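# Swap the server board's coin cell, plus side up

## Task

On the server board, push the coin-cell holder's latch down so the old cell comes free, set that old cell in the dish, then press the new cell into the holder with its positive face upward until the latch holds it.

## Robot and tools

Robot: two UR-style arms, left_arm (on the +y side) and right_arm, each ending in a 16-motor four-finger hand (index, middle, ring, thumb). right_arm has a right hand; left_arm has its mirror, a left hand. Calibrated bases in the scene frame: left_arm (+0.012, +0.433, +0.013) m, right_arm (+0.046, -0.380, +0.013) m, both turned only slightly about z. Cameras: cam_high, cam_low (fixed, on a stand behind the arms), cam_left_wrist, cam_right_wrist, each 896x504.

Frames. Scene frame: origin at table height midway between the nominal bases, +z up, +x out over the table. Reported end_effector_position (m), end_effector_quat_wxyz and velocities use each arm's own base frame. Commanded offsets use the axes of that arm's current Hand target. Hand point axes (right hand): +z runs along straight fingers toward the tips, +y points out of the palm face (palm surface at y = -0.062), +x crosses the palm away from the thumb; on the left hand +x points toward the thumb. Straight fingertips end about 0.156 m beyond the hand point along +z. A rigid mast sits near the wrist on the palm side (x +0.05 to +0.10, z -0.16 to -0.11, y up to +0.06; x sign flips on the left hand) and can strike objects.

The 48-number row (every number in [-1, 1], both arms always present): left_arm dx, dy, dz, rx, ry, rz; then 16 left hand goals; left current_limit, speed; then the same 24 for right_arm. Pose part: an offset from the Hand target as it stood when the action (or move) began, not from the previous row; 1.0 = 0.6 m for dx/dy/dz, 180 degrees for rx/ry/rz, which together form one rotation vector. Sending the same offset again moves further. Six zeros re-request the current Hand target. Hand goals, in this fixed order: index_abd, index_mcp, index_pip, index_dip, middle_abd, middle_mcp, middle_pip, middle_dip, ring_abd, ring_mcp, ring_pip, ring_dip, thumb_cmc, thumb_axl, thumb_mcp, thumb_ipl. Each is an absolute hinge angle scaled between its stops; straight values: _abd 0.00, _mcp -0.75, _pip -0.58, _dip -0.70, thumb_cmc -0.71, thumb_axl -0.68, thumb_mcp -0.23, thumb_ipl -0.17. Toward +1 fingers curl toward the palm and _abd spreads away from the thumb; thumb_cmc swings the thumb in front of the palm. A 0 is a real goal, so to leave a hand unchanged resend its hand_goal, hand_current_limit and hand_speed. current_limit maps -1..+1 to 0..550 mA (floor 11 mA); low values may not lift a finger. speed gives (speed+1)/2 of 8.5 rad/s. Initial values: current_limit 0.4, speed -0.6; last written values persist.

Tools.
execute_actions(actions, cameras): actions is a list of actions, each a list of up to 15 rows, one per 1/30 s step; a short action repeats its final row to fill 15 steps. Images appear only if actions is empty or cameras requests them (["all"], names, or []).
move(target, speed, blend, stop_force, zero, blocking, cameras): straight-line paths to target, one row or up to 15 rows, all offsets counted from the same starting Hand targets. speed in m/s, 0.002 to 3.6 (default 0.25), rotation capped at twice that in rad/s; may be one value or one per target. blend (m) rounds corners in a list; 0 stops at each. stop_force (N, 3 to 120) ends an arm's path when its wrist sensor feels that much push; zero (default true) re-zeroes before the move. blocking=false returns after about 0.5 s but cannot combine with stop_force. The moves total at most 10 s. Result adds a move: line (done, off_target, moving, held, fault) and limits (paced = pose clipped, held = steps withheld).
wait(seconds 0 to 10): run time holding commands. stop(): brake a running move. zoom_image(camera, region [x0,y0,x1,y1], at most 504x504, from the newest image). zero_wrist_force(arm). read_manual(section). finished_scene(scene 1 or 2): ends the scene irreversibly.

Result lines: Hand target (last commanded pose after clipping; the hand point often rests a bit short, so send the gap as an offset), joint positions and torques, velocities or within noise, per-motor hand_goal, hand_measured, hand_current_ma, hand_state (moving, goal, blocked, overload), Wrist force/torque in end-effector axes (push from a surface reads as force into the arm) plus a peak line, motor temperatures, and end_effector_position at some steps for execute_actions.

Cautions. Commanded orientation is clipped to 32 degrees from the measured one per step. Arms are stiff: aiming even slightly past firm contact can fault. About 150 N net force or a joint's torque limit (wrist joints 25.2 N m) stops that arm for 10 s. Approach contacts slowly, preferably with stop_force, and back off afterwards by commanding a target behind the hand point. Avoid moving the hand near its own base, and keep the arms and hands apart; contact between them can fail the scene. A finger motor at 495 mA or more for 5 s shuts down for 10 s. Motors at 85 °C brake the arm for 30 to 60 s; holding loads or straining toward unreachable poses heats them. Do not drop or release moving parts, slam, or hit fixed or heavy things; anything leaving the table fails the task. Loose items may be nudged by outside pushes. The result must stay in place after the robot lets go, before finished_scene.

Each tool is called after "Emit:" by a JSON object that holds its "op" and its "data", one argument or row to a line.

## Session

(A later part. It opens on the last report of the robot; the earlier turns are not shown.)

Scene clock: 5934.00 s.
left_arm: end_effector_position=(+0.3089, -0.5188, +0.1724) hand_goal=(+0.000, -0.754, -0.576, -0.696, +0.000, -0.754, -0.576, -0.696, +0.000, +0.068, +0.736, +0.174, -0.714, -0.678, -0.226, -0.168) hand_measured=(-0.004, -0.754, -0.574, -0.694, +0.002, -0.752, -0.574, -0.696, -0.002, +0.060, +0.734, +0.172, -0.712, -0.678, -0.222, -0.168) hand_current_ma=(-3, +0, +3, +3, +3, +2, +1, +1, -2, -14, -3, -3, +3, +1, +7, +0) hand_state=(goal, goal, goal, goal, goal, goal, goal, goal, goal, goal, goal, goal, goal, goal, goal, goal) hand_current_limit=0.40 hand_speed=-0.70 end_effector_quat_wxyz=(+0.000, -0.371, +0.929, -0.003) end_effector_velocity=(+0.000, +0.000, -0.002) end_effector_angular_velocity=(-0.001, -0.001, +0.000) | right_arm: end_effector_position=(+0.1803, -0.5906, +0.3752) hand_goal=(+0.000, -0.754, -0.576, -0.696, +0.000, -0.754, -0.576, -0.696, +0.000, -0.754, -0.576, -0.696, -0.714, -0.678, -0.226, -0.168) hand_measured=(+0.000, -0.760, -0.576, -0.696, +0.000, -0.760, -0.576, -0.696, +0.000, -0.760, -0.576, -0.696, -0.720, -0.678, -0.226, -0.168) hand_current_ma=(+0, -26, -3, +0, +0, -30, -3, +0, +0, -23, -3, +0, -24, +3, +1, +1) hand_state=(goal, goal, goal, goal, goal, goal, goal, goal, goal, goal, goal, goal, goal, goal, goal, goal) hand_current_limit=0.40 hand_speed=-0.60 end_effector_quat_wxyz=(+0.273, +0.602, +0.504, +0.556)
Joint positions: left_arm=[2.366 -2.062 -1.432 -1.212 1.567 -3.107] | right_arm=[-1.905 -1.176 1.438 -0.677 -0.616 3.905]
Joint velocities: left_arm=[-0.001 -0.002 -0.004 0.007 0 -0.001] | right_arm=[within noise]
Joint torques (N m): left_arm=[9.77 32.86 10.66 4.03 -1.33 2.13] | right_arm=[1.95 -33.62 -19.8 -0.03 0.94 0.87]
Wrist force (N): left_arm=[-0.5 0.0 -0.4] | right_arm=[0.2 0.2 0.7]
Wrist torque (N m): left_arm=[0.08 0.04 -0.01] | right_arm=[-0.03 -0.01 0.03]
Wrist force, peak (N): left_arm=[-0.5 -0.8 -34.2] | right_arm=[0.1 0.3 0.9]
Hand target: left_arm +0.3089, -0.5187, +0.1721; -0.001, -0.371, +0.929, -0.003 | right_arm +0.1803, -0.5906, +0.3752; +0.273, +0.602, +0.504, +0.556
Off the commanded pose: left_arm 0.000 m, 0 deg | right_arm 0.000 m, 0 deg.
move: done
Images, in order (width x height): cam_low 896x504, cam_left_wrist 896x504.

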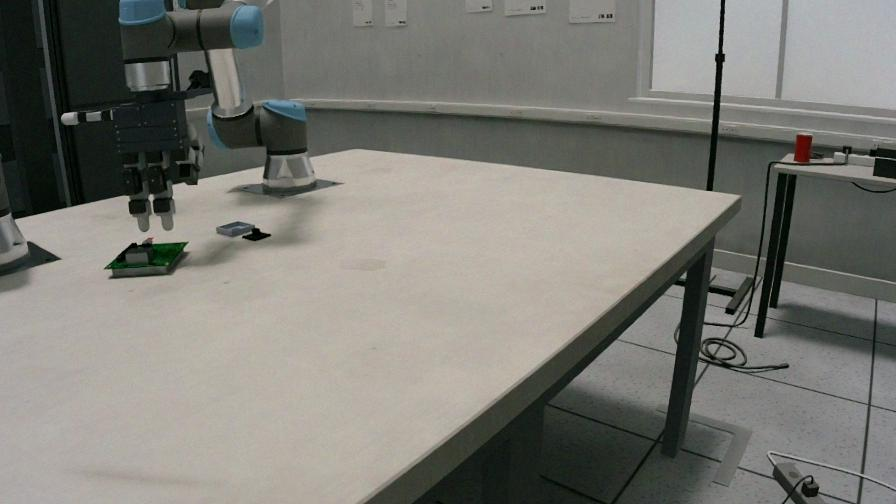

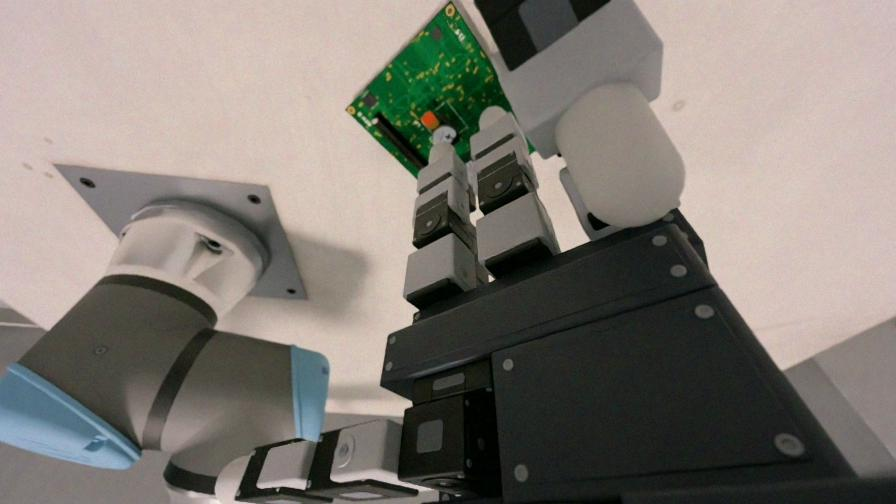

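Emit:
{"op": "move", "data": {
  "target": [
    [0,0,0.029,0,0,0,0,-0.754,-0.576,-0.696,0.0,-0.754,-0.576,-0.696,0,0.068,0.737,0.174,-0.714,-0.678,-0.226,-0.168,0.4,-0.7,0,0,0,0,0,0,0,-0.754,-0.576,-0.696,0,-0.754,-0.576,-0.696,0,-0.754,-0.576,-0.696,-0.714,-0.678,-0.226,-0.168,0.4,-0.6],
    [0,0,0.0325,0,0,0,0,-0.754,-0.576,-0.696,0.0,-0.754,-0.576,-0.696,0,0.068,0.737,0.174,-0.714,-0.678,-0.226,-0.168,0.4,-0.7,0,0,0,0,0,0,0,-0.754,-0.576,-0.696,0,-0.754,-0.576,-0.696,0,-0.754,-0.576,-0.696,-0.714,-0.678,-0.226,-0.168,0.4,-0.6],
    [0,-0.0067,0.0365,0,0,0,0,-0.754,-0.576,-0.696,0.0,-0.754,-0.576,-0.696,0,0.068,0.737,0.174,-0.714,-0.678,-0.226,-0.168,0.4,-0.7,0,0,0,0,0,0,0,-0.754,-0.576,-0.696,0,-0.754,-0.576,-0.696,0,-0.754,-0.576,-0.696,-0.714,-0.678,-0.226,-0.168,0.4,-0.6]
  ],
  "speed": [0.04,0.01,0.008],
  "cameras": ["cam_low","cam_left_wrist"]
}}

Emit:
{"op": "zoom_image", "data": {
  "camera": "cam_low",
  "region": [126, 225, 162, 255]
}}

Emit:
{"op": "zoom_image", "data": {
  "camera": "cam_left_wrist",
  "region": [400, 95, 480, 155]
}}

Scene clock: 5976.13 s.
left_arm: end_effector_position=(+0.3117, -0.5217, +0.1501) hand_goal=(+0.000, -0.754, -0.576, -0.696, +0.000, -0.754, -0.576, -0.696, +0.000, +0.068, +0.736, +0.174, -0.714, -0.678, -0.226, -0.168) hand_measured=(-0.002, -0.740, -0.562, -0.684, +0.002, -0.752, -0.574, -0.696, -0.002, +0.060, +0.734, +0.172, -0.712, -0.678, -0.222, -0.168) hand_current_ma=(-2, +30, +29, +23, +3, +1, +1, +1, -2, -14, -3, -3, +3, +1, +7, +0) hand_state=(goal, goal, goal, goal, goal, goal, goal, goal, goal, goal, goal, goal, goal, goal, goal, goal) hand_current_limit=0.40 hand_speed=-0.70 end_effector_quat_wxyz=(-0.001, -0.371, +0.929, -0.003) | right_arm: end_effector_position=(+0.1803, -0.5906, +0.3752) hand_goal=(+0.000, -0.754, -0.576, -0.696, +0.000, -0.754, -0.576, -0.696, +0.000, -0.754, -0.576, -0.696, -0.714, -0.678, -0.226, -0.168) hand_measured=(+0.000, -0.760, -0.576, -0.696, +0.000, -0.760, -0.576, -0.696, +0.000, -0.760, -0.576, -0.696, -0.720, -0.678, -0.226, -0.168) hand_current_ma=(+0, -26, -3, +0, +0, -30, -3, +0, +0, -23, -3, +0, -24, +3, +1, +1) hand_state=(goal, goal, goal, goal, goal, goal, goal, goal, goal, goal, goal, goal, goal, goal, goal, goal) hand_current_limit=0.40 hand_speed=-0.60 end_effector_quat_wxyz=(+0.273, +0.602, +0.504, +0.556)
Joint positions: left_arm=[2.365 -2.091 -1.448 -1.168 1.567 -3.108] | right_arm=[-1.905 -1.176 1.438 -0.677 -0.616 3.905]
Joint torques (N m): left_arm=[-13.72 38 18.94 2.04 0.71 -2.02] | right_arm=[1.29 -34.42 -19.76 -0.19 0.97 0.91]
Wrist force (N): left_arm=[-0.6 0.3 -15.8] | right_arm=[-0.1 0.2 0.7]
Wrist torque (N m): left_arm=[1.22 0.39 0.00] | right_arm=[-0.03 0.01 0.01]
Wrist force, peak (N): left_arm=[-0.6 -1.1 -34.4] | right_arm=[0.1 0.0 1.1]
Hand target: left_arm +0.3117, -0.5217, +0.1502; -0.001, -0.371, +0.929, -0.003 | right_arm +0.1803, -0.5906, +0.3752; +0.273, +0.602, +0.504, +0.556
Off the commanded pose: left_arm 0.000 m, 0 deg | right_arm 0.000 m, 0 deg.
move: done
Images, in order (width x height): cam_low 896x504, cam_left_wrist 896x504.

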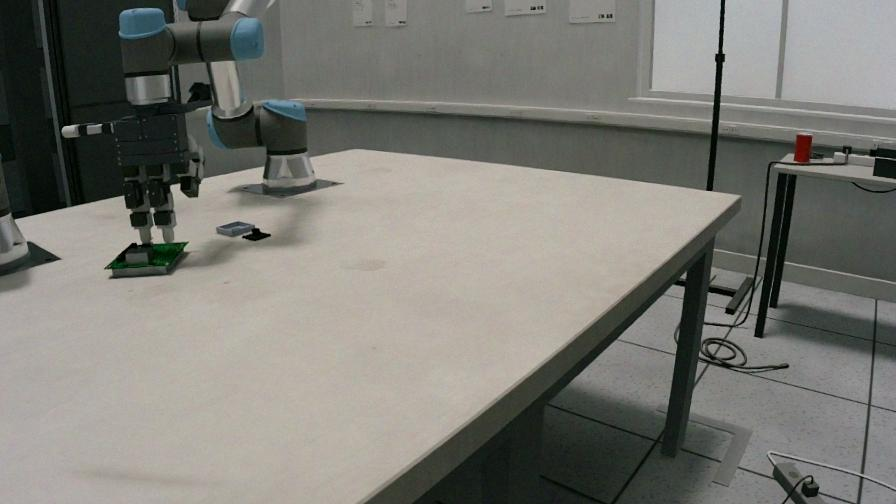

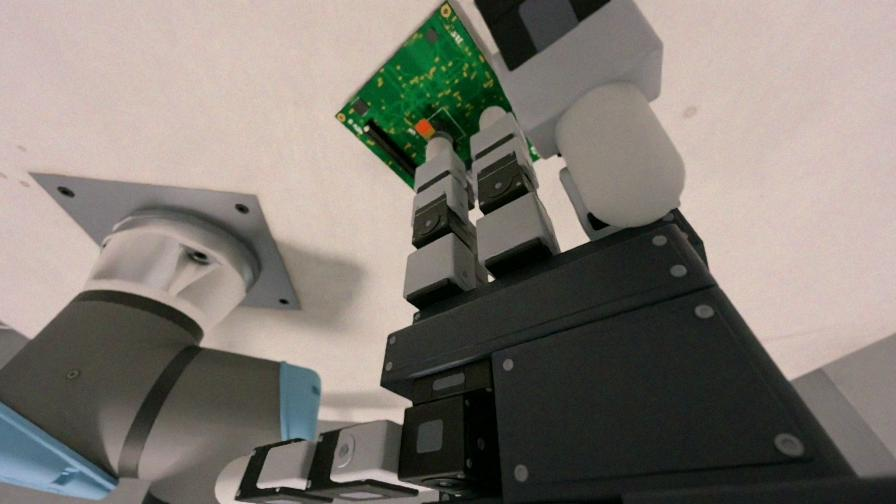

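Scaled by 14.000 from the camera's 896x504 image, which has a finer 1280x720 frame.

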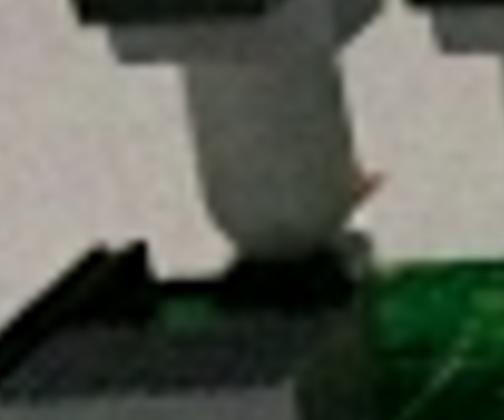

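Scaled by 6.300 from the camera's 896x504 image, which has a finer 1280x720 frame.

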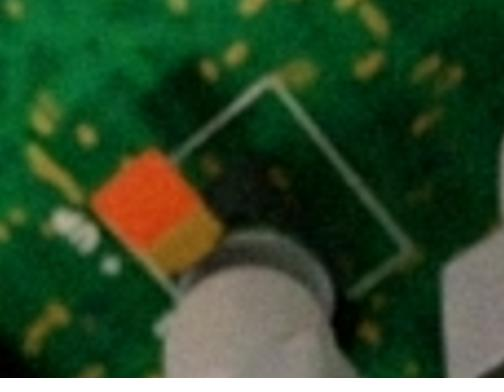

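Emit:
{"op": "move", "data": {
  "target": [
    [0,0,-0.0498,0,0,0,0,-0.754,-0.576,-0.696,0.0,-0.754,-0.576,-0.696,0,0.068,0.737,0.174,-0.714,-0.678,-0.226,-0.168,0.4,-0.7,0,0,0,0,0,0,0,-0.754,-0.576,-0.696,0,-0.754,-0.576,-0.696,0,-0.754,-0.576,-0.696,-0.714,-0.678,-0.226,-0.168,0.4,-0.6],
    [-0.0892,-0.1122,-0.0498,0,0,0.5,0,-0.754,-0.576,-0.696,0.0,-0.754,-0.576,-0.696,0,0.068,0.737,0.174,-0.714,-0.678,-0.226,-0.168,0.4,-0.7,0,0,0,0,0,0,0,-0.754,-0.576,-0.696,0,-0.754,-0.576,-0.696,0,-0.754,-0.576,-0.696,-0.714,-0.678,-0.226,-0.168,0.4,-0.6]
  ],
  "speed": 0.3,
  "blend": [0.01,0],
  "cameras": ["cam_low","cam_left_wrist"]
}}

Emit:
{"op": "zoom_image", "data": {
  "camera": "cam_left_wrist",
  "region": [400, 40, 520, 130]
}}

Emit:
{"op": "zoom_image", "data": {
  "camera": "cam_low",
  "region": [135, 230, 159, 250]
}}

Scene clock: 6026.60 s.
left_arm: end_effector_position=(+0.3968, -0.5334, +0.1803) hand_goal=(+0.000, -0.754, -0.576, -0.696, +0.000, -0.754, -0.576, -0.696, +0.000, +0.068, +0.736, +0.174, -0.714, -0.678, -0.226, -0.168) hand_measured=(-0.002, -0.750, -0.572, -0.694, +0.002, -0.752, -0.574, -0.696, -0.002, +0.060, +0.734, +0.172, -0.712, -0.678, -0.222, -0.168) hand_current_ma=(-2, +7, +5, +3, +3, +1, +1, +1, -2, -14, -3, -3, +3, +1, +7, +0) hand_state=(goal, goal, goal, goal, goal, goal, goal, goal, goal, goal, goal, goal, goal, goal, goal, goal) hand_current_limit=0.40 hand_speed=-0.70 end_effector_quat_wxyz=(+0.002, +0.394, +0.919, -0.003) end_effector_velocity=(+0.001, +0.000, +0.000) end_effector_angular_velocity=(+0.000, -0.001, -0.005) | right_arm: end_effector_position=(+0.1803, -0.5906, +0.3752) hand_goal=(+0.000, -0.754, -0.576, -0.696, +0.000, -0.754, -0.576, -0.696, +0.000, -0.754, -0.576, -0.696, -0.714, -0.678, -0.226, -0.168) hand_measured=(+0.000, -0.760, -0.576, -0.696, +0.000, -0.760, -0.576, -0.696, +0.000, -0.760, -0.576, -0.696, -0.720, -0.678, -0.226, -0.168) hand_current_ma=(+0, -26, -3, +0, +0, -30, -3, +0, +0, -23, -3, +0, -24, +3, +1, +1) hand_state=(goal, goal, goal, goal, goal, goal, goal, goal, goal, goal, goal, goal, goal, goal, goal, goal) hand_current_limit=0.40 hand_speed=-0.60 end_effector_quat_wxyz=(+0.273, +0.602, +0.504, +0.556)
Joint positions: left_arm=[2.286 -2.101 -1.35 -1.256 1.568 -1.616] | right_arm=[-1.905 -1.176 1.438 -0.677 -0.616 3.905]
Joint velocities: left_arm=[0.001 0 0 0 0 0.005] | right_arm=[within noise]
Joint torques (N m): left_arm=[12.36 35.84 36.61 1.17 -1.48 2.21] | right_arm=[0.31 -33.13 -20.21 -0.01 0.95 1.06]
Wrist force (N): left_arm=[-0.6 0.0 0.0] | right_arm=[0.2 0.1 0.9]
Wrist torque (N m): left_arm=[0.01 0.07 0.13] | right_arm=[-0.06 -0.03 0.03]
Wrist force, peak (N): left_arm=[-0.6 -0.1 -16.2] | right_arm=[0.0 0.0 1.0]
Hand target: left_arm +0.3969, -0.5334, +0.1803; +0.002, +0.394, +0.919, -0.003 | right_arm +0.1803, -0.5906, +0.3752; +0.273, +0.602, +0.504, +0.556
Off the commanded pose: left_arm 0.000 m, 0 deg | right_arm 0.000 m, 0 deg.
move: done
Images, in order (width x height): cam_low 896x504, cam_left_wrist 896x504.

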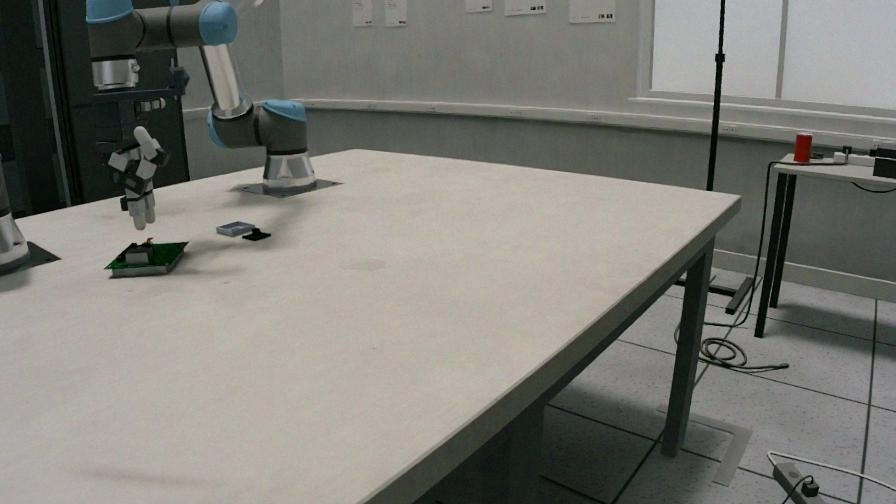

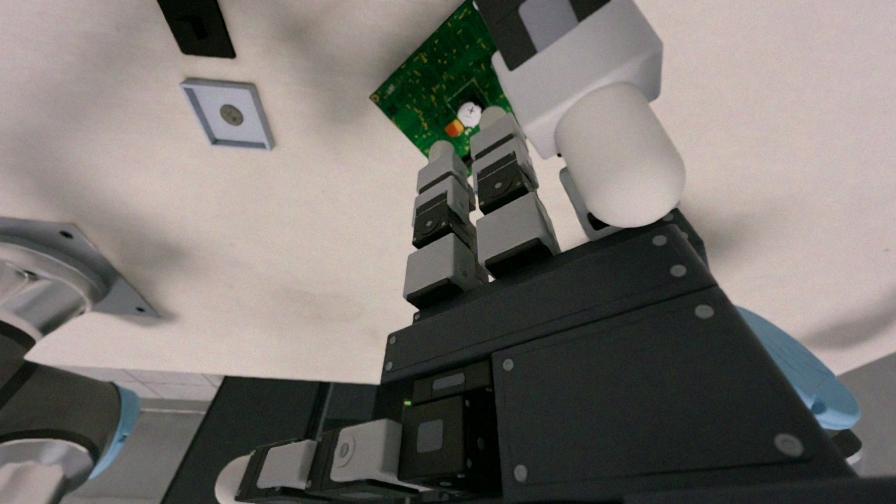

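Scaled by 4.200 from the camera's 896x504 image, which has a finer 1280x720 frame.

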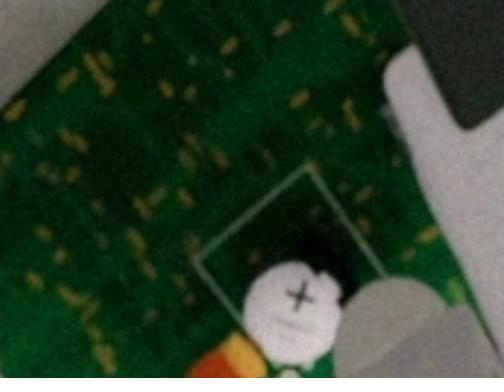

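Scaled by 21.000 from the camera's 896x504 image, which has a finer 1280x720 frame.

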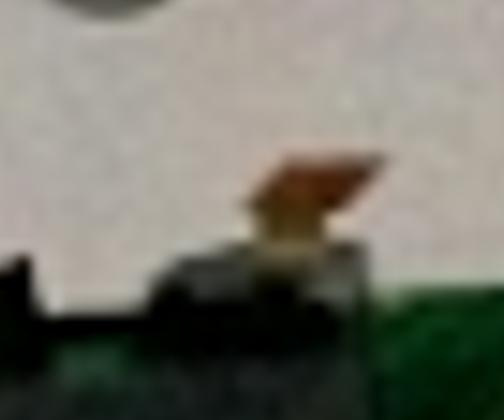

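Emit:
{"op": "move", "data": {
  "target": [0.0,0.0,0.0,0,0,0,-0.3,-0.97,-0.576,-0.696,0.0,-0.754,-0.576,-0.696,0,0.068,0.737,0.174,-0.714,-0.678,-0.226,-0.168,0.4,-0.5,0,0,0,0,0,0,0,-0.754,-0.576,-0.696,0,-0.754,-0.576,-0.696,0,-0.754,-0.576,-0.696,-0.714,-0.678,-0.226,-0.168,0.4,-0.6],
  "speed": 0.1,
  "cameras": []
}}

Emit:
{"op": "move", "data": {
  "target": [0.0217,-0.02,0.0,0,0,0,-0.3,-0.97,-0.576,-0.696,0.0,-0.754,-0.576,-0.696,0,0.068,0.737,0.174,-0.714,-0.678,-0.226,-0.168,0.4,-0.5,0,0,0,0,0,0,0,-0.754,-0.576,-0.696,0,-0.754,-0.576,-0.696,0,-0.754,-0.576,-0.696,-0.714,-0.678,-0.226,-0.168,0.4,-0.6],
  "speed": 0.15,
  "cameras": ["cam_left_wrist","cam_low","cam_high"]
}}

Emit:
{"op": "zoom_image", "data": {
  "camera": "cam_left_wrist",
  "region": [410, 80, 490, 140]
}}

Emit:
{"op": "zoom_image", "data": {
  "camera": "cam_low",
  "region": [135, 230, 159, 250]
}}

Emit:
{"op": "zoom_image", "data": {
  "camera": "cam_high",
  "region": [375, 245, 415, 280]
}}

Scene clock: 6032.90 s.
left_arm: end_effector_position=(+0.3969, -0.5334, +0.1803) hand_goal=(-0.300, -0.970, -0.576, -0.696, +0.000, -0.754, -0.576, -0.696, +0.000, +0.068, +0.736, +0.174, -0.714, -0.678, -0.226, -0.168) hand_measured=(-0.294, -0.962, -0.572, -0.694, +0.002, -0.752, -0.574, -0.696, -0.002, +0.060, +0.734, +0.172, -0.712, -0.678, -0.222, -0.168) hand_current_ma=(+9, +17, +4, +3, +3, +1, +1, +1, -2, -14, -3, -3, +3, +1, +7, +0) hand_state=(goal, goal, goal, goal, goal, goal, goal, goal, goal, goal, goal, goal, goal, goal, goal, goal) hand_current_limit=0.40 hand_speed=-0.50 end_effector_quat_wxyz=(+0.002, +0.394, +0.919, -0.003) | right_arm: end_effector_position=(+0.1803, -0.5906, +0.3752) hand_goal=(+0.000, -0.754, -0.576, -0.696, +0.000, -0.754, -0.576, -0.696, +0.000, -0.754, -0.576, -0.696, -0.714, -0.678, -0.226, -0.168) hand_measured=(+0.000, -0.760, -0.576, -0.696, +0.000, -0.760, -0.576, -0.696, +0.000, -0.760, -0.576, -0.696, -0.720, -0.678, -0.226, -0.168) hand_current_ma=(+0, -26, -3, +0, +0, -30, -3, +0, +0, -23, -3, +0, -24, +3, +1, +1) hand_state=(goal, goal, goal, goal, goal, goal, goal, goal, goal, goal, goal, goal, goal, goal, goal, goal) hand_current_limit=0.40 hand_speed=-0.60 end_effector_quat_wxyz=(+0.273, +0.602, +0.504, +0.556)
Joint positions: left_arm=[2.286 -2.101 -1.35 -1.256 1.568 -1.616] | right_arm=[-1.905 -1.176 1.438 -0.677 -0.616 3.905]
Joint torques (N m): left_arm=[11.53 35.95 35.58 1.38 -1.28 1.54] | right_arm=[0.86 -34.47 -20.74 0.03 0.82 0.86]
Wrist force (N): left_arm=[-0.3 0.2 -0.6] | right_arm=[0.0 0.3 0.7]
Wrist torque (N m): left_arm=[0.07 0.02 0.10] | right_arm=[-0.01 0.00 0.02]
Wrist force, peak (N): left_arm=[-0.6 -0.1 -0.6] | right_arm=[0.2 0.0 1.1]
Hand target: left_arm +0.3969, -0.5334, +0.1803; +0.002, +0.394, +0.919, -0.003 | right_arm +0.1803, -0.5906, +0.3752; +0.273, +0.602, +0.504, +0.556
Off the commanded pose: left_arm 0.000 m, 0 deg | right_arm 0.000 m, 0 deg.
move: done
No camera images: "cameras" was empty.

Scene clock: 6033.60 s.
left_arm: end_effector_position=(+0.3790, -0.5323, +0.1803) hand_goal=(-0.300, -0.970, -0.576, -0.696, +0.000, -0.754, -0.576, -0.696, +0.000, +0.068, +0.736, +0.174, -0.714, -0.678, -0.226, -0.168) hand_measured=(-0.294, -0.962, -0.572, -0.694, +0.002, -0.752, -0.574, -0.696, -0.002, +0.060, +0.734, +0.172, -0.712, -0.678, -0.222, -0.168) hand_current_ma=(+9, +17, +4, +3, +3, +1, +1, +1, -2, -14, -3, -3, +3, +1, +7, +0) hand_state=(goal, goal, goal, goal, goal, goal, goal, goal, goal, goal, goal, goal, goal, goal, goal, goal) hand_current_limit=0.40 hand_speed=-0.50 end_effector_quat_wxyz=(+0.002, +0.394, +0.919, -0.003) | right_arm: end_effector_position=(+0.1803, -0.5906, +0.3752) hand_goal=(+0.000, -0.754, -0.576, -0.696, +0.000, -0.754, -0.576, -0.696, +0.000, -0.754, -0.576, -0.696, -0.714, -0.678, -0.226, -0.168) hand_measured=(+0.000, -0.760, -0.576, -0.696, +0.000, -0.760, -0.576, -0.696, +0.000, -0.760, -0.576, -0.696, -0.720, -0.678, -0.226, -0.168) hand_current_ma=(+0, -26, -3, +0, +0, -30, -3, +0, +0, -23, -3, +0, -24, +3, +1, +1) hand_state=(goal, goal, goal, goal, goal, goal, goal, goal, goal, goal, goal, goal, goal, goal, goal, goal) hand_current_limit=0.40 hand_speed=-0.60 end_effector_quat_wxyz=(+0.273, +0.602, +0.504, +0.556)
Joint positions: left_arm=[2.267 -2.078 -1.386 -1.243 1.568 -1.635] | right_arm=[-1.905 -1.176 1.438 -0.677 -0.616 3.905]
Joint torques (N m): left_arm=[10.96 36.79 36.98 1.71 1.11 1.97] | right_arm=[0.88 -33.46 -19.59 -0.15 0.75 0.98]
Wrist force (N): left_arm=[-0.5 0.4 -0.3] | right_arm=[-0.1 0.1 0.8]
Wrist torque (N m): left_arm=[0.07 0.05 0.15] | right_arm=[-0.06 0.01 0.00]
Wrist force, peak (N): left_arm=[-0.9 0.3 -0.3] | right_arm=[0.2 0.1 0.9]
Hand target: left_arm +0.3792, -0.5322, +0.1803; +0.002, +0.394, +0.919, -0.003 | right_arm +0.1803, -0.5906, +0.3752; +0.273, +0.602, +0.504, +0.556
Off the commanded pose: left_arm 0.000 m, 0 deg | right_arm 0.000 m, 0 deg.
move: done
Images, in order (width x height): cam_high 896x504, cam_low 896x504, cam_left_wrist 896x504.

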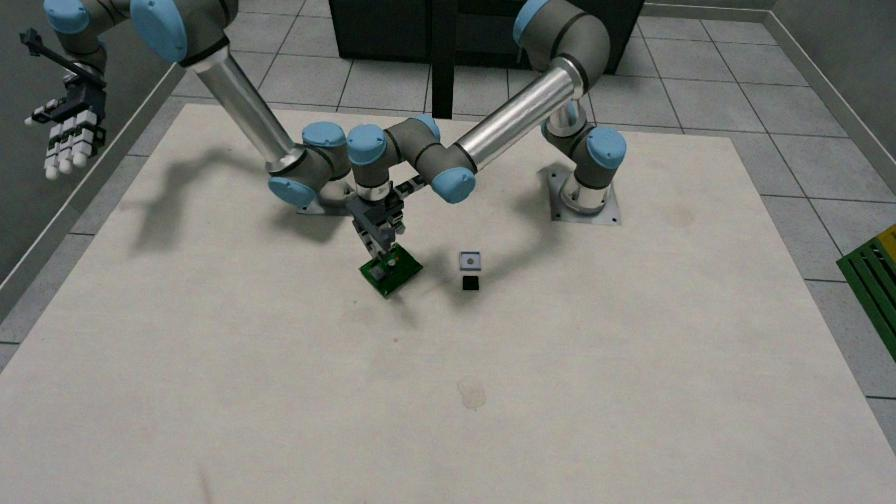

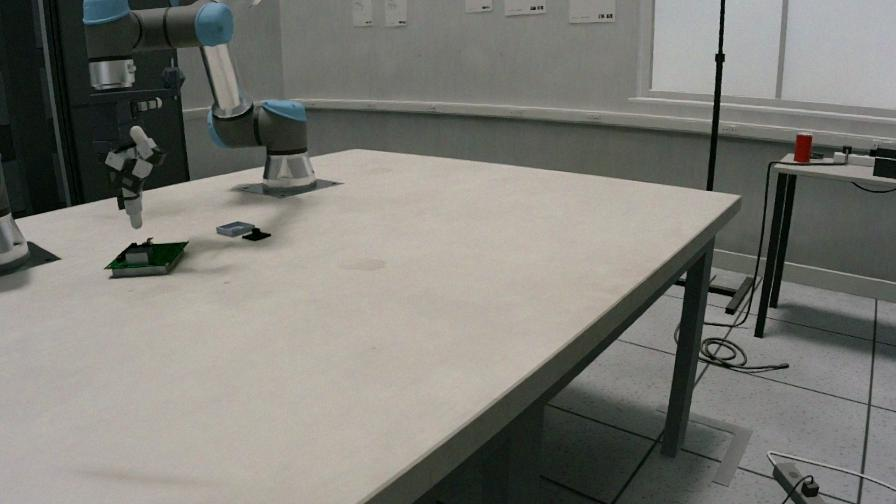

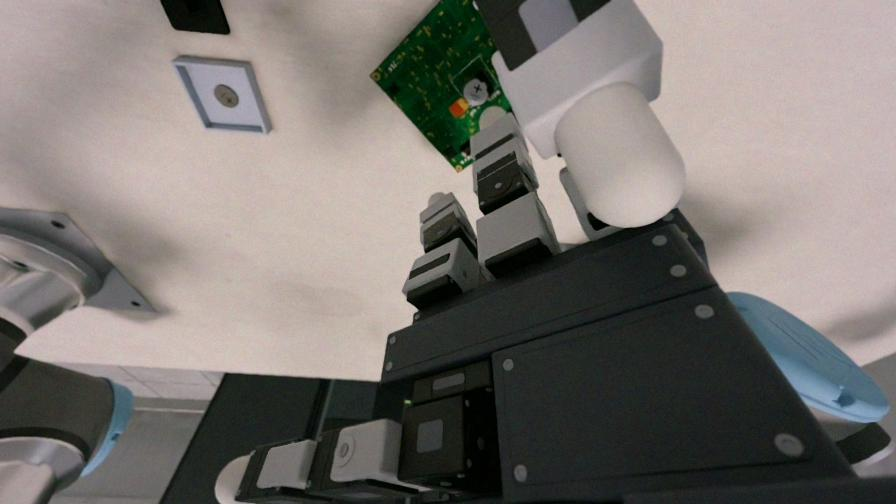

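Scaled by 6.300 from the camera's 896x504 image, which has a finer 1280x720 frame.

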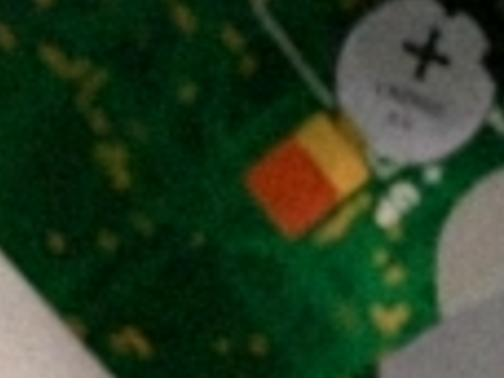

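Scaled by 21.000 from the camera's 896x504 image, which has a finer 1280x720 frame.

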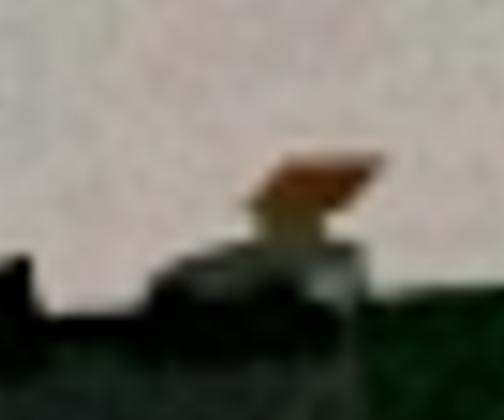

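Scaled by 12.600 from the camera's 896x504 image, which has a finer 1280x720 frame.

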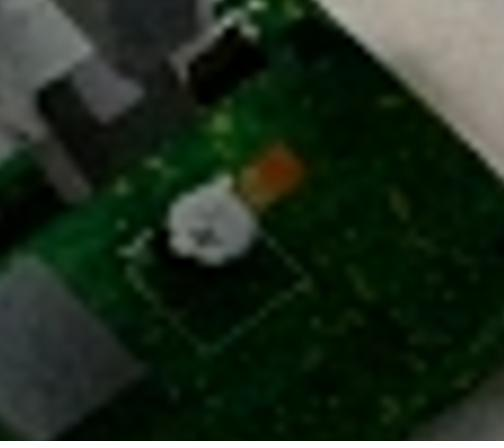

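Emit:
{"op": "zoom_image", "data": {
  "camera": "cam_left_wrist",
  "region": [445, 60, 509, 108]
}}

Emit:
{"op": "zoom_image", "data": {
  "camera": "cam_high",
  "region": [382, 255, 402, 270]
}}

Scaled by 7.875 from the camera's 896x504 image, which has a finer 1280x720 frame.

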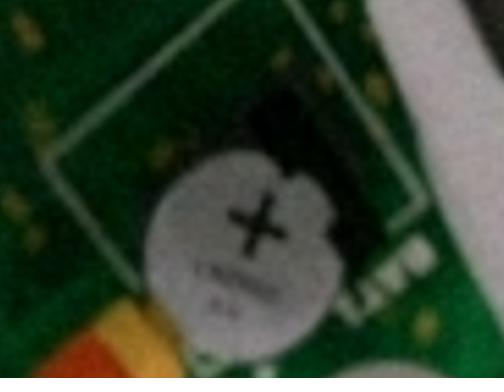

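Scaled by 25.200 from the camera's 896x504 image, which has a finer 1280x720 frame.

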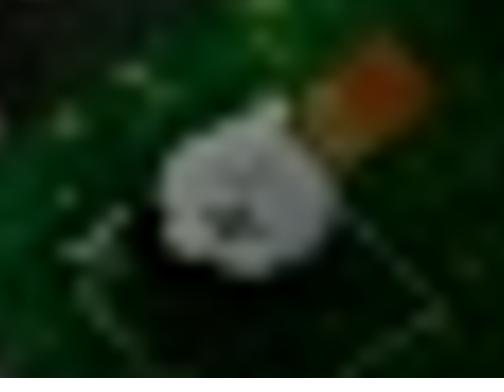

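Emit:
{"op": "move", "data": {
  "target": [0.009,0.0187,0.0413,0,0,0,-0.3,-0.97,-0.576,-0.696,0.0,-0.754,-0.576,-0.696,0,0.068,0.737,0.174,-0.714,-0.678,-0.226,-0.168,0.4,-0.5,0,0,0,0,0,0,0,-0.754,-0.576,-0.696,0,-0.754,-0.576,-0.696,0,-0.754,-0.576,-0.696,-0.714,-0.678,-0.226,-0.168,0.4,-0.6],
  "speed": 0.06,
  "cameras": []
}}

Emit:
{"op": "move", "data": {
  "target": [0,0,0.0167,0,0,0,-0.3,-0.97,-0.576,-0.696,0.0,-0.754,-0.576,-0.696,0,0.068,0.737,0.174,-0.714,-0.678,-0.226,-0.168,0.4,-0.5,0,0,0,0,0,0,0,-0.754,-0.576,-0.696,0,-0.754,-0.576,-0.696,0,-0.754,-0.576,-0.696,-0.714,-0.678,-0.226,-0.168,0.4,-0.6],
  "speed": 0.008,
  "stop_force": 4,
  "cameras": ["cam_low","cam_left_wrist"]
}}

Emit:
{"op": "zoom_image", "data": {
  "camera": "cam_low",
  "region": [126, 225, 162, 255]
}}

Emit:
{"op": "zoom_image", "data": {
  "camera": "cam_left_wrist",
  "region": [440, 70, 520, 130]
}}

Scene clock: 6065.97 s.
left_arm: end_effector_position=(+0.3838, -0.5206, +0.1553) hand_goal=(-0.300, -0.970, -0.576, -0.696, +0.000, -0.754, -0.576, -0.696, +0.000, +0.068, +0.736, +0.174, -0.714, -0.678, -0.226, -0.168) hand_measured=(-0.294, -0.962, -0.572, -0.694, +0.002, -0.752, -0.574, -0.696, -0.002, +0.060, +0.734, +0.172, -0.712, -0.678, -0.222, -0.168) hand_current_ma=(+9, +17, +4, +3, +3, +1, +1, +1, -2, -14, -3, -3, +3, +1, +7, +0) hand_state=(goal, goal, goal, goal, goal, goal, goal, goal, goal, goal, goal, goal, goal, goal, goal, goal) hand_current_limit=0.40 hand_speed=-0.50 end_effector_quat_wxyz=(+0.002, +0.394, +0.919, -0.003) | right_arm: end_effector_position=(+0.1803, -0.5906, +0.3752) hand_goal=(+0.000, -0.754, -0.576, -0.696, +0.000, -0.754, -0.576, -0.696, +0.000, -0.754, -0.576, -0.696, -0.714, -0.678, -0.226, -0.168) hand_measured=(+0.000, -0.760, -0.576, -0.696, +0.000, -0.760, -0.576, -0.696, +0.000, -0.760, -0.576, -0.696, -0.720, -0.678, -0.226, -0.168) hand_current_ma=(+0, -26, -3, +0, +0, -30, -3, +0, +0, -23, -3, +0, -24, +3, +1, +1) hand_state=(goal, goal, goal, goal, goal, goal, goal, goal, goal, goal, goal, goal, goal, goal, goal, goal) hand_current_limit=0.40 hand_speed=-0.60 end_effector_quat_wxyz=(+0.273, +0.602, +0.504, +0.556)
Joint positions: left_arm=[2.284 -2.081 -1.449 -1.177 1.568 -1.619] | right_arm=[-1.905 -1.176 1.438 -0.677 -0.616 3.905]
Joint torques (N m): left_arm=[-13.08 46.32 37.93 1.33 -1.27 -1.67] | right_arm=[1.11 -33.07 -20.25 -0.13 0.87 1.07]
Wrist force (N): left_arm=[-0.4 0.6 -0.3] | right_arm=[0.1 0.2 0.6]
Wrist torque (N m): left_arm=[0.12 0.04 -0.06] | right_arm=[-0.02 -0.01 0.03]
Wrist force, peak (N): left_arm=[-0.6 -0.1 -0.9] | right_arm=[0.0 0.4 1.0]
Hand target: left_arm +0.3836, -0.5207, +0.1554; +0.002, +0.394, +0.919, -0.003 | right_arm +0.1803, -0.5906, +0.3752; +0.273, +0.602, +0.504, +0.556
Off the commanded pose: left_arm 0.000 m, 0 deg | right_arm 0.000 m, 0 deg.
move: done
No camera images: "cameras" was empty.

Scene clock: 6067.60 s.
left_arm: end_effector_position=(+0.3836, -0.5208, +0.1510) hand_goal=(-0.300, -0.970, -0.576, -0.696, +0.000, -0.754, -0.576, -0.696, +0.000, +0.068, +0.736, +0.174, -0.714, -0.678, -0.226, -0.168) hand_measured=(-0.294, -0.962, -0.572, -0.694, +0.002, -0.752, -0.574, -0.696, -0.002, +0.060, +0.734, +0.172, -0.712, -0.678, -0.222, -0.168) hand_current_ma=(+8, +17, +4, +3, +2, +1, +1, +1, -2, -14, -3, -3, +3, +1, +7, +0) hand_state=(goal, goal, goal, goal, goal, goal, goal, goal, goal, goal, goal, goal, goal, goal, goal, goal) hand_current_limit=0.40 hand_speed=-0.50 end_effector_quat_wxyz=(+0.002, +0.394, +0.919, -0.003) | right_arm: end_effector_position=(+0.1803, -0.5906, +0.3752) hand_goal=(+0.000, -0.754, -0.576, -0.696, +0.000, -0.754, -0.576, -0.696, +0.000, -0.754, -0.576, -0.696, -0.714, -0.678, -0.226, -0.168) hand_measured=(+0.000, -0.760, -0.576, -0.696, +0.000, -0.760, -0.576, -0.696, +0.000, -0.760, -0.576, -0.696, -0.720, -0.678, -0.226, -0.168) hand_current_ma=(+0, -26, -3, +0, +0, -30, -3, +0, +0, -23, -3, +0, -24, +3, +1, +1) hand_state=(goal, goal, goal, goal, goal, goal, goal, goal, goal, goal, goal, goal, goal, goal, goal, goal) hand_current_limit=0.40 hand_speed=-0.60 end_effector_quat_wxyz=(+0.273, +0.602, +0.504, +0.556)
Joint positions: left_arm=[2.283 -2.085 -1.455 -1.167 1.568 -1.619] | right_arm=[-1.905 -1.176 1.438 -0.677 -0.616 3.905]
Joint torques (N m): left_arm=[-12.91 47.7 32.46 0.87 -1.31 -1.86] | right_arm=[1.22 -33.62 -20.34 -0.1 1.01 0.96]
Wrist force (N): left_arm=[-0.4 0.3 -5.3] | right_arm=[0.1 0.0 0.8]
Wrist torque (N m): left_arm=[0.47 -0.09 -0.01] | right_arm=[-0.06 -0.02 0.02]
Wrist force, peak (N): left_arm=[-0.6 0.2 -8.7] | right_arm=[0.0 0.1 1.0]
Hand target: left_arm +0.3837, -0.5208, +0.1510; +0.002, +0.394, +0.919, -0.003 (not the last commanded pose) | right_arm +0.1803, -0.5906, +0.3752; +0.273, +0.602, +0.504, +0.556
Off the commanded pose: left_arm 0.006 m, 0 deg | right_arm 0.000 m, 0 deg.
move: contact (left_arm)
Images, in order (width x height): cam_low 896x504, cam_left_wrist 896x504.

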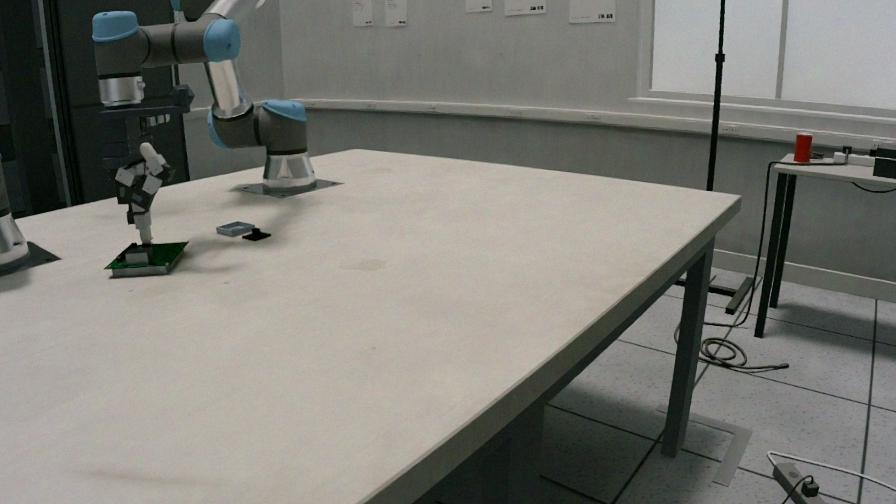

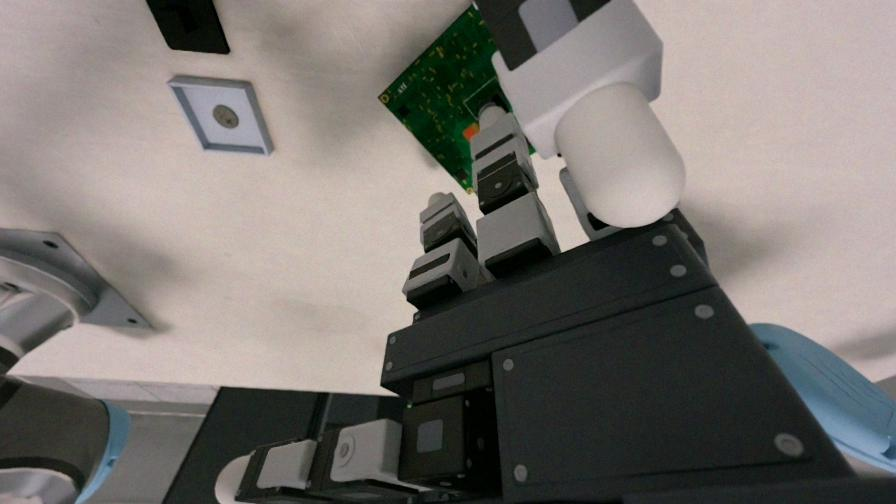

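Scaled by 14.000 from the camera's 896x504 image, which has a finer 1280x720 frame.

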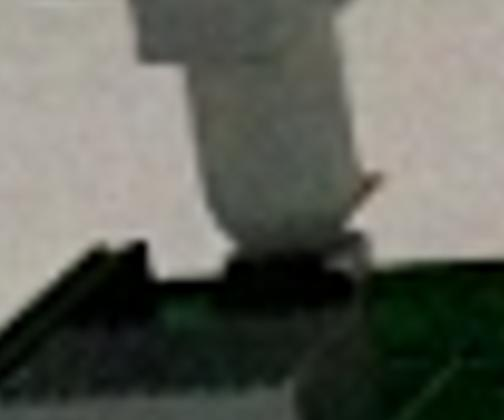

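Scaled by 6.300 from the camera's 896x504 image, which has a finer 1280x720 frame.

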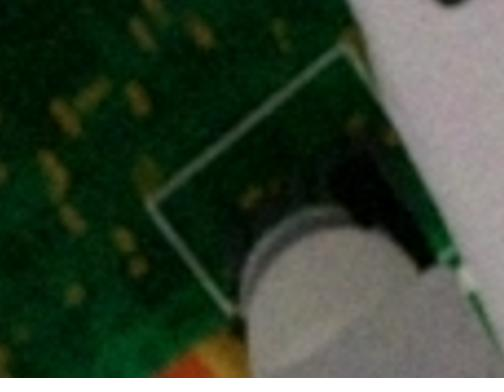

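Emit:
{"op": "move", "data": {
  "target": [0,0,0.0067,0,0,0,-0.3,-0.97,-0.576,-0.696,0.0,-0.754,-0.576,-0.696,0,0.068,0.737,0.174,-0.714,-0.678,-0.226,-0.168,0.4,-0.5,0,0,0,0,0,0,0,-0.754,-0.576,-0.696,0,-0.754,-0.576,-0.696,0,-0.754,-0.576,-0.696,-0.714,-0.678,-0.226,-0.168,0.4,-0.6],
  "speed": 0.006,
  "stop_force": 15,
  "cameras": ["cam_low"]
}}

Emit:
{"op": "zoom_image", "data": {
  "camera": "cam_low",
  "region": [126, 225, 162, 255]
}}

Emit:
{"op": "move", "data": {
  "target": [0,0,-0.0667,0,0,0,-0.3,-0.97,-0.576,-0.696,0.0,-0.754,-0.576,-0.696,0,0.068,0.737,0.174,-0.714,-0.678,-0.226,-0.168,0.4,-0.5,0,0,0,0,0,0,0,-0.754,-0.576,-0.696,0,-0.754,-0.576,-0.696,0,-0.754,-0.576,-0.696,-0.714,-0.678,-0.226,-0.168,0.4,-0.6],
  "speed": 0.1,
  "cameras": ["cam_low","cam_left_wrist"]
}}

Emit:
{"op": "zoom_image", "data": {
  "camera": "cam_low",
  "region": [135, 230, 159, 250]
}}

Emit:
{"op": "zoom_image", "data": {
  "camera": "cam_left_wrist",
  "region": [440, 70, 520, 130]
}}

Scene clock: 6080.17 s.
left_arm: end_effector_position=(+0.3837, -0.5209, +0.1501) hand_goal=(-0.300, -0.970, -0.576, -0.696, +0.000, -0.754, -0.576, -0.696, +0.000, +0.068, +0.736, +0.174, -0.714, -0.678, -0.226, -0.168) hand_measured=(-0.294, -0.962, -0.572, -0.694, -0.002, -0.752, -0.574, -0.696, -0.002, +0.060, +0.734, +0.172, -0.712, -0.678, -0.222, -0.168) hand_current_ma=(+8, +17, +4, +3, -1, +1, +1, +1, -2, -14, -3, -3, +3, +1, +7, +0) hand_state=(goal, goal, goal, goal, goal, goal, goal, goal, goal, goal, goal, goal, goal, goal, goal, goal) hand_current_limit=0.40 hand_speed=-0.50 end_effector_quat_wxyz=(+0.002, +0.394, +0.919, -0.003) | right_arm: end_effector_position=(+0.1803, -0.5906, +0.3752) hand_goal=(+0.000, -0.754, -0.576, -0.696, +0.000, -0.754, -0.576, -0.696, +0.000, -0.754, -0.576, -0.696, -0.714, -0.678, -0.226, -0.168) hand_measured=(+0.000, -0.760, -0.576, -0.696, +0.000, -0.760, -0.576, -0.696, +0.000, -0.760, -0.576, -0.696, -0.720, -0.678, -0.226, -0.168) hand_current_ma=(+0, -26, -3, +0, +0, -30, -3, +0, +0, -23, -3, +0, -24, +3, +1, +1) hand_state=(goal, goal, goal, goal, goal, goal, goal, goal, goal, goal, goal, goal, goal, goal, goal, goal) hand_current_limit=0.40 hand_speed=-0.60 end_effector_quat_wxyz=(+0.273, +0.602, +0.504, +0.556)
Joint positions: left_arm=[2.283 -2.086 -1.456 -1.164 1.568 -1.619] | right_arm=[-1.905 -1.176 1.438 -0.677 -0.616 3.905]
Joint torques (N m): left_arm=[-10.72 36.72 24.43 -0.59 -1.38 -1.63] | right_arm=[1.24 -33.6 -21.01 -0.15 0.92 0.86]
Wrist force (N): left_arm=[-0.2 -0.1 -22.2] | right_arm=[0.4 0.0 0.8]
Wrist torque (N m): left_arm=[1.74 -0.46 0.02] | right_arm=[-0.06 -0.05 0.04]
Wrist force, peak (N): left_arm=[-0.1 -0.4 -25.7] | right_arm=[0.2 0.2 1.0]
Hand target: left_arm +0.3837, -0.5209, +0.1501; +0.002, +0.394, +0.919, -0.003 (not the last commanded pose) | right_arm +0.1803, -0.5906, +0.3752; +0.273, +0.602, +0.504, +0.556
Off the commanded pose: left_arm 0.003 m, 0 deg | right_arm 0.000 m, 0 deg.
move: contact (left_arm)
Images, in order (width x height): cam_low 896x504.

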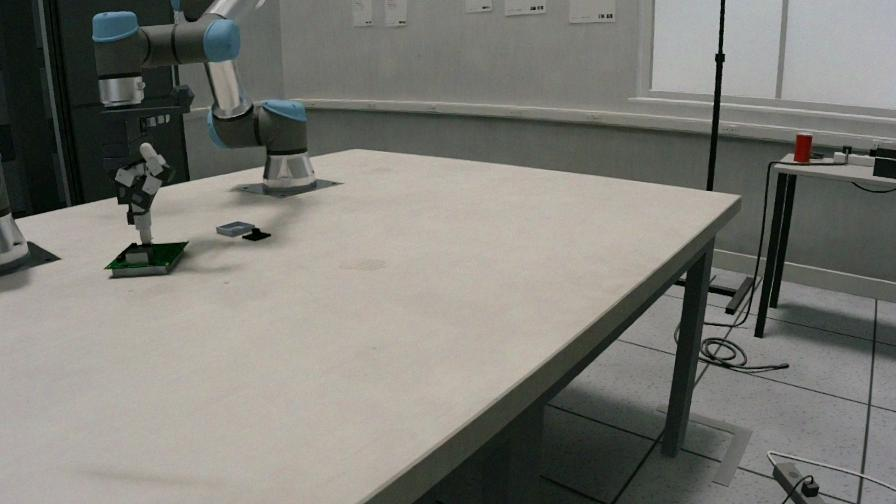

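Scaled by 14.000 from the camera's 896x504 image, which has a finer 1280x720 frame.

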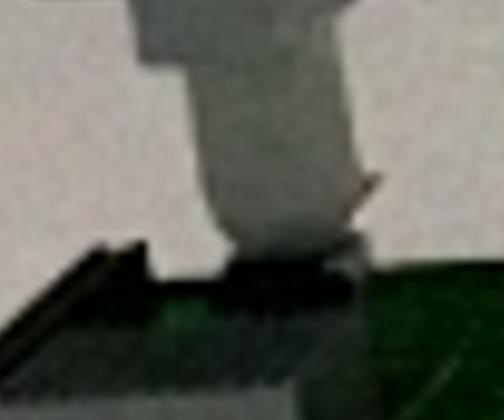

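Scene clock: 6081.03 s.
left_arm: end_effector_position=(+0.3837, -0.5207, +0.1902) hand_goal=(-0.300, -0.970, -0.576, -0.696, +0.000, -0.754, -0.576, -0.696, +0.000, +0.068, +0.736, +0.174, -0.714, -0.678, -0.226, -0.168) hand_measured=(-0.294, -0.962, -0.572, -0.694, +0.002, -0.752, -0.574, -0.696, -0.002, +0.060, +0.734, +0.172, -0.712, -0.678, -0.222, -0.168) hand_current_ma=(+8, +17, +4, +3, +2, +1, +1, +1, -2, -14, -3, -3, +3, +1, +7, +0) hand_state=(goal, goal, goal, goal, goal, goal, goal, goal, goal, goal, goal, goal, goal, goal, goal, goal) hand_current_limit=0.40 hand_speed=-0.50 end_effector_quat_wxyz=(+0.002, +0.394, +0.919, -0.003) | right_arm: end_effector_position=(+0.1803, -0.5906, +0.3752) hand_goal=(+0.000, -0.754, -0.576, -0.696, +0.000, -0.754, -0.576, -0.696, +0.000, -0.754, -0.576, -0.696, -0.714, -0.678, -0.226, -0.168) hand_measured=(+0.000, -0.760, -0.576, -0.696, +0.000, -0.760, -0.576, -0.696, +0.000, -0.760, -0.576, -0.696, -0.720, -0.678, -0.226, -0.168) hand_current_ma=(+0, -26, -3, +0, +0, -30, -3, +0, +0, -23, -3, +0, -24, +3, +1, +1) hand_state=(goal, goal, goal, goal, goal, goal, goal, goal, goal, goal, goal, goal, goal, goal, goal, goal) hand_current_limit=0.40 hand_speed=-0.60 end_effector_quat_wxyz=(+0.273, +0.602, +0.504, +0.556)
Joint positions: left_arm=[2.284 -2.052 -1.399 -1.254 1.568 -1.619] | right_arm=[-1.905 -1.176 1.438 -0.677 -0.616 3.905]
Joint torques (N m): left_arm=[12.83 36.55 15.55 2.1 -0.72 2.15] | right_arm=[1.11 -33.74 -20.04 -0.12 0.85 1]
Wrist force (N): left_arm=[-0.6 0.5 -0.4] | right_arm=[0.0 0.0 0.8]
Wrist torque (N m): left_arm=[0.10 0.06 -0.05] | right_arm=[-0.07 0.01 0.01]
Wrist force, peak (N): left_arm=[-0.2 -0.2 -21.9] | right_arm=[0.2 0.1 1.0]
Hand target: left_arm +0.3837, -0.5206, +0.1901; +0.002, +0.394, +0.919, -0.003 | right_arm +0.1803, -0.5906, +0.3752; +0.273, +0.602, +0.504, +0.556
Off the commanded pose: left_arm 0.000 m, 0 deg | right_arm 0.000 m, 0 deg.
move: done
Images, in order (width x height): cam_low 896x504, cam_left_wrist 896x504.

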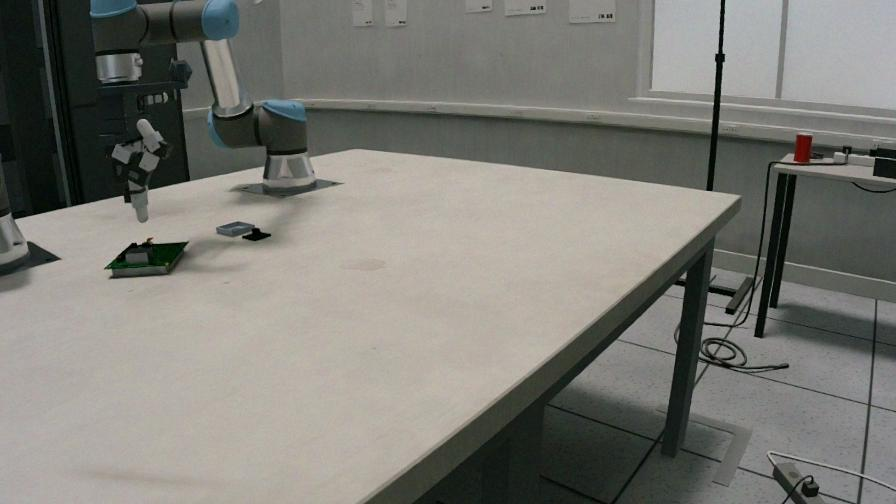

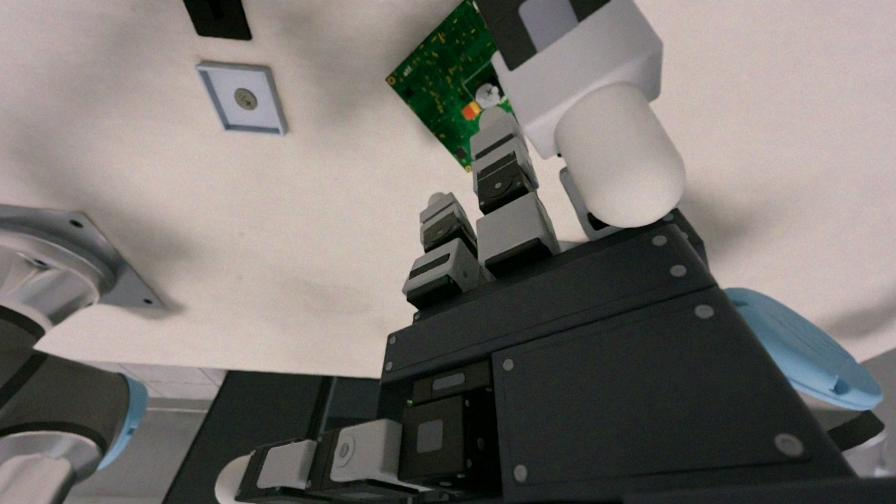

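Scaled by 21.000 from the camera's 896x504 image, which has a finer 1280x720 frame.

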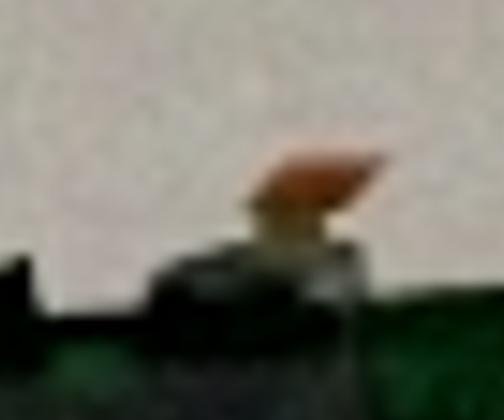

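Scaled by 6.300 from the camera's 896x504 image, which has a finer 1280x720 frame.

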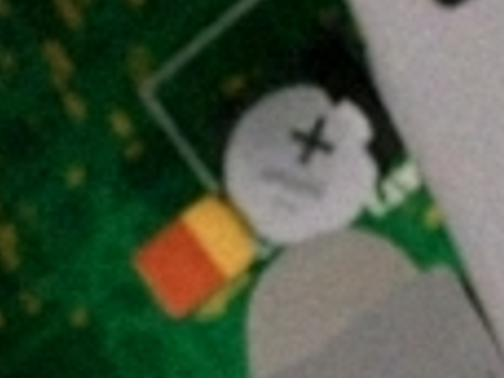

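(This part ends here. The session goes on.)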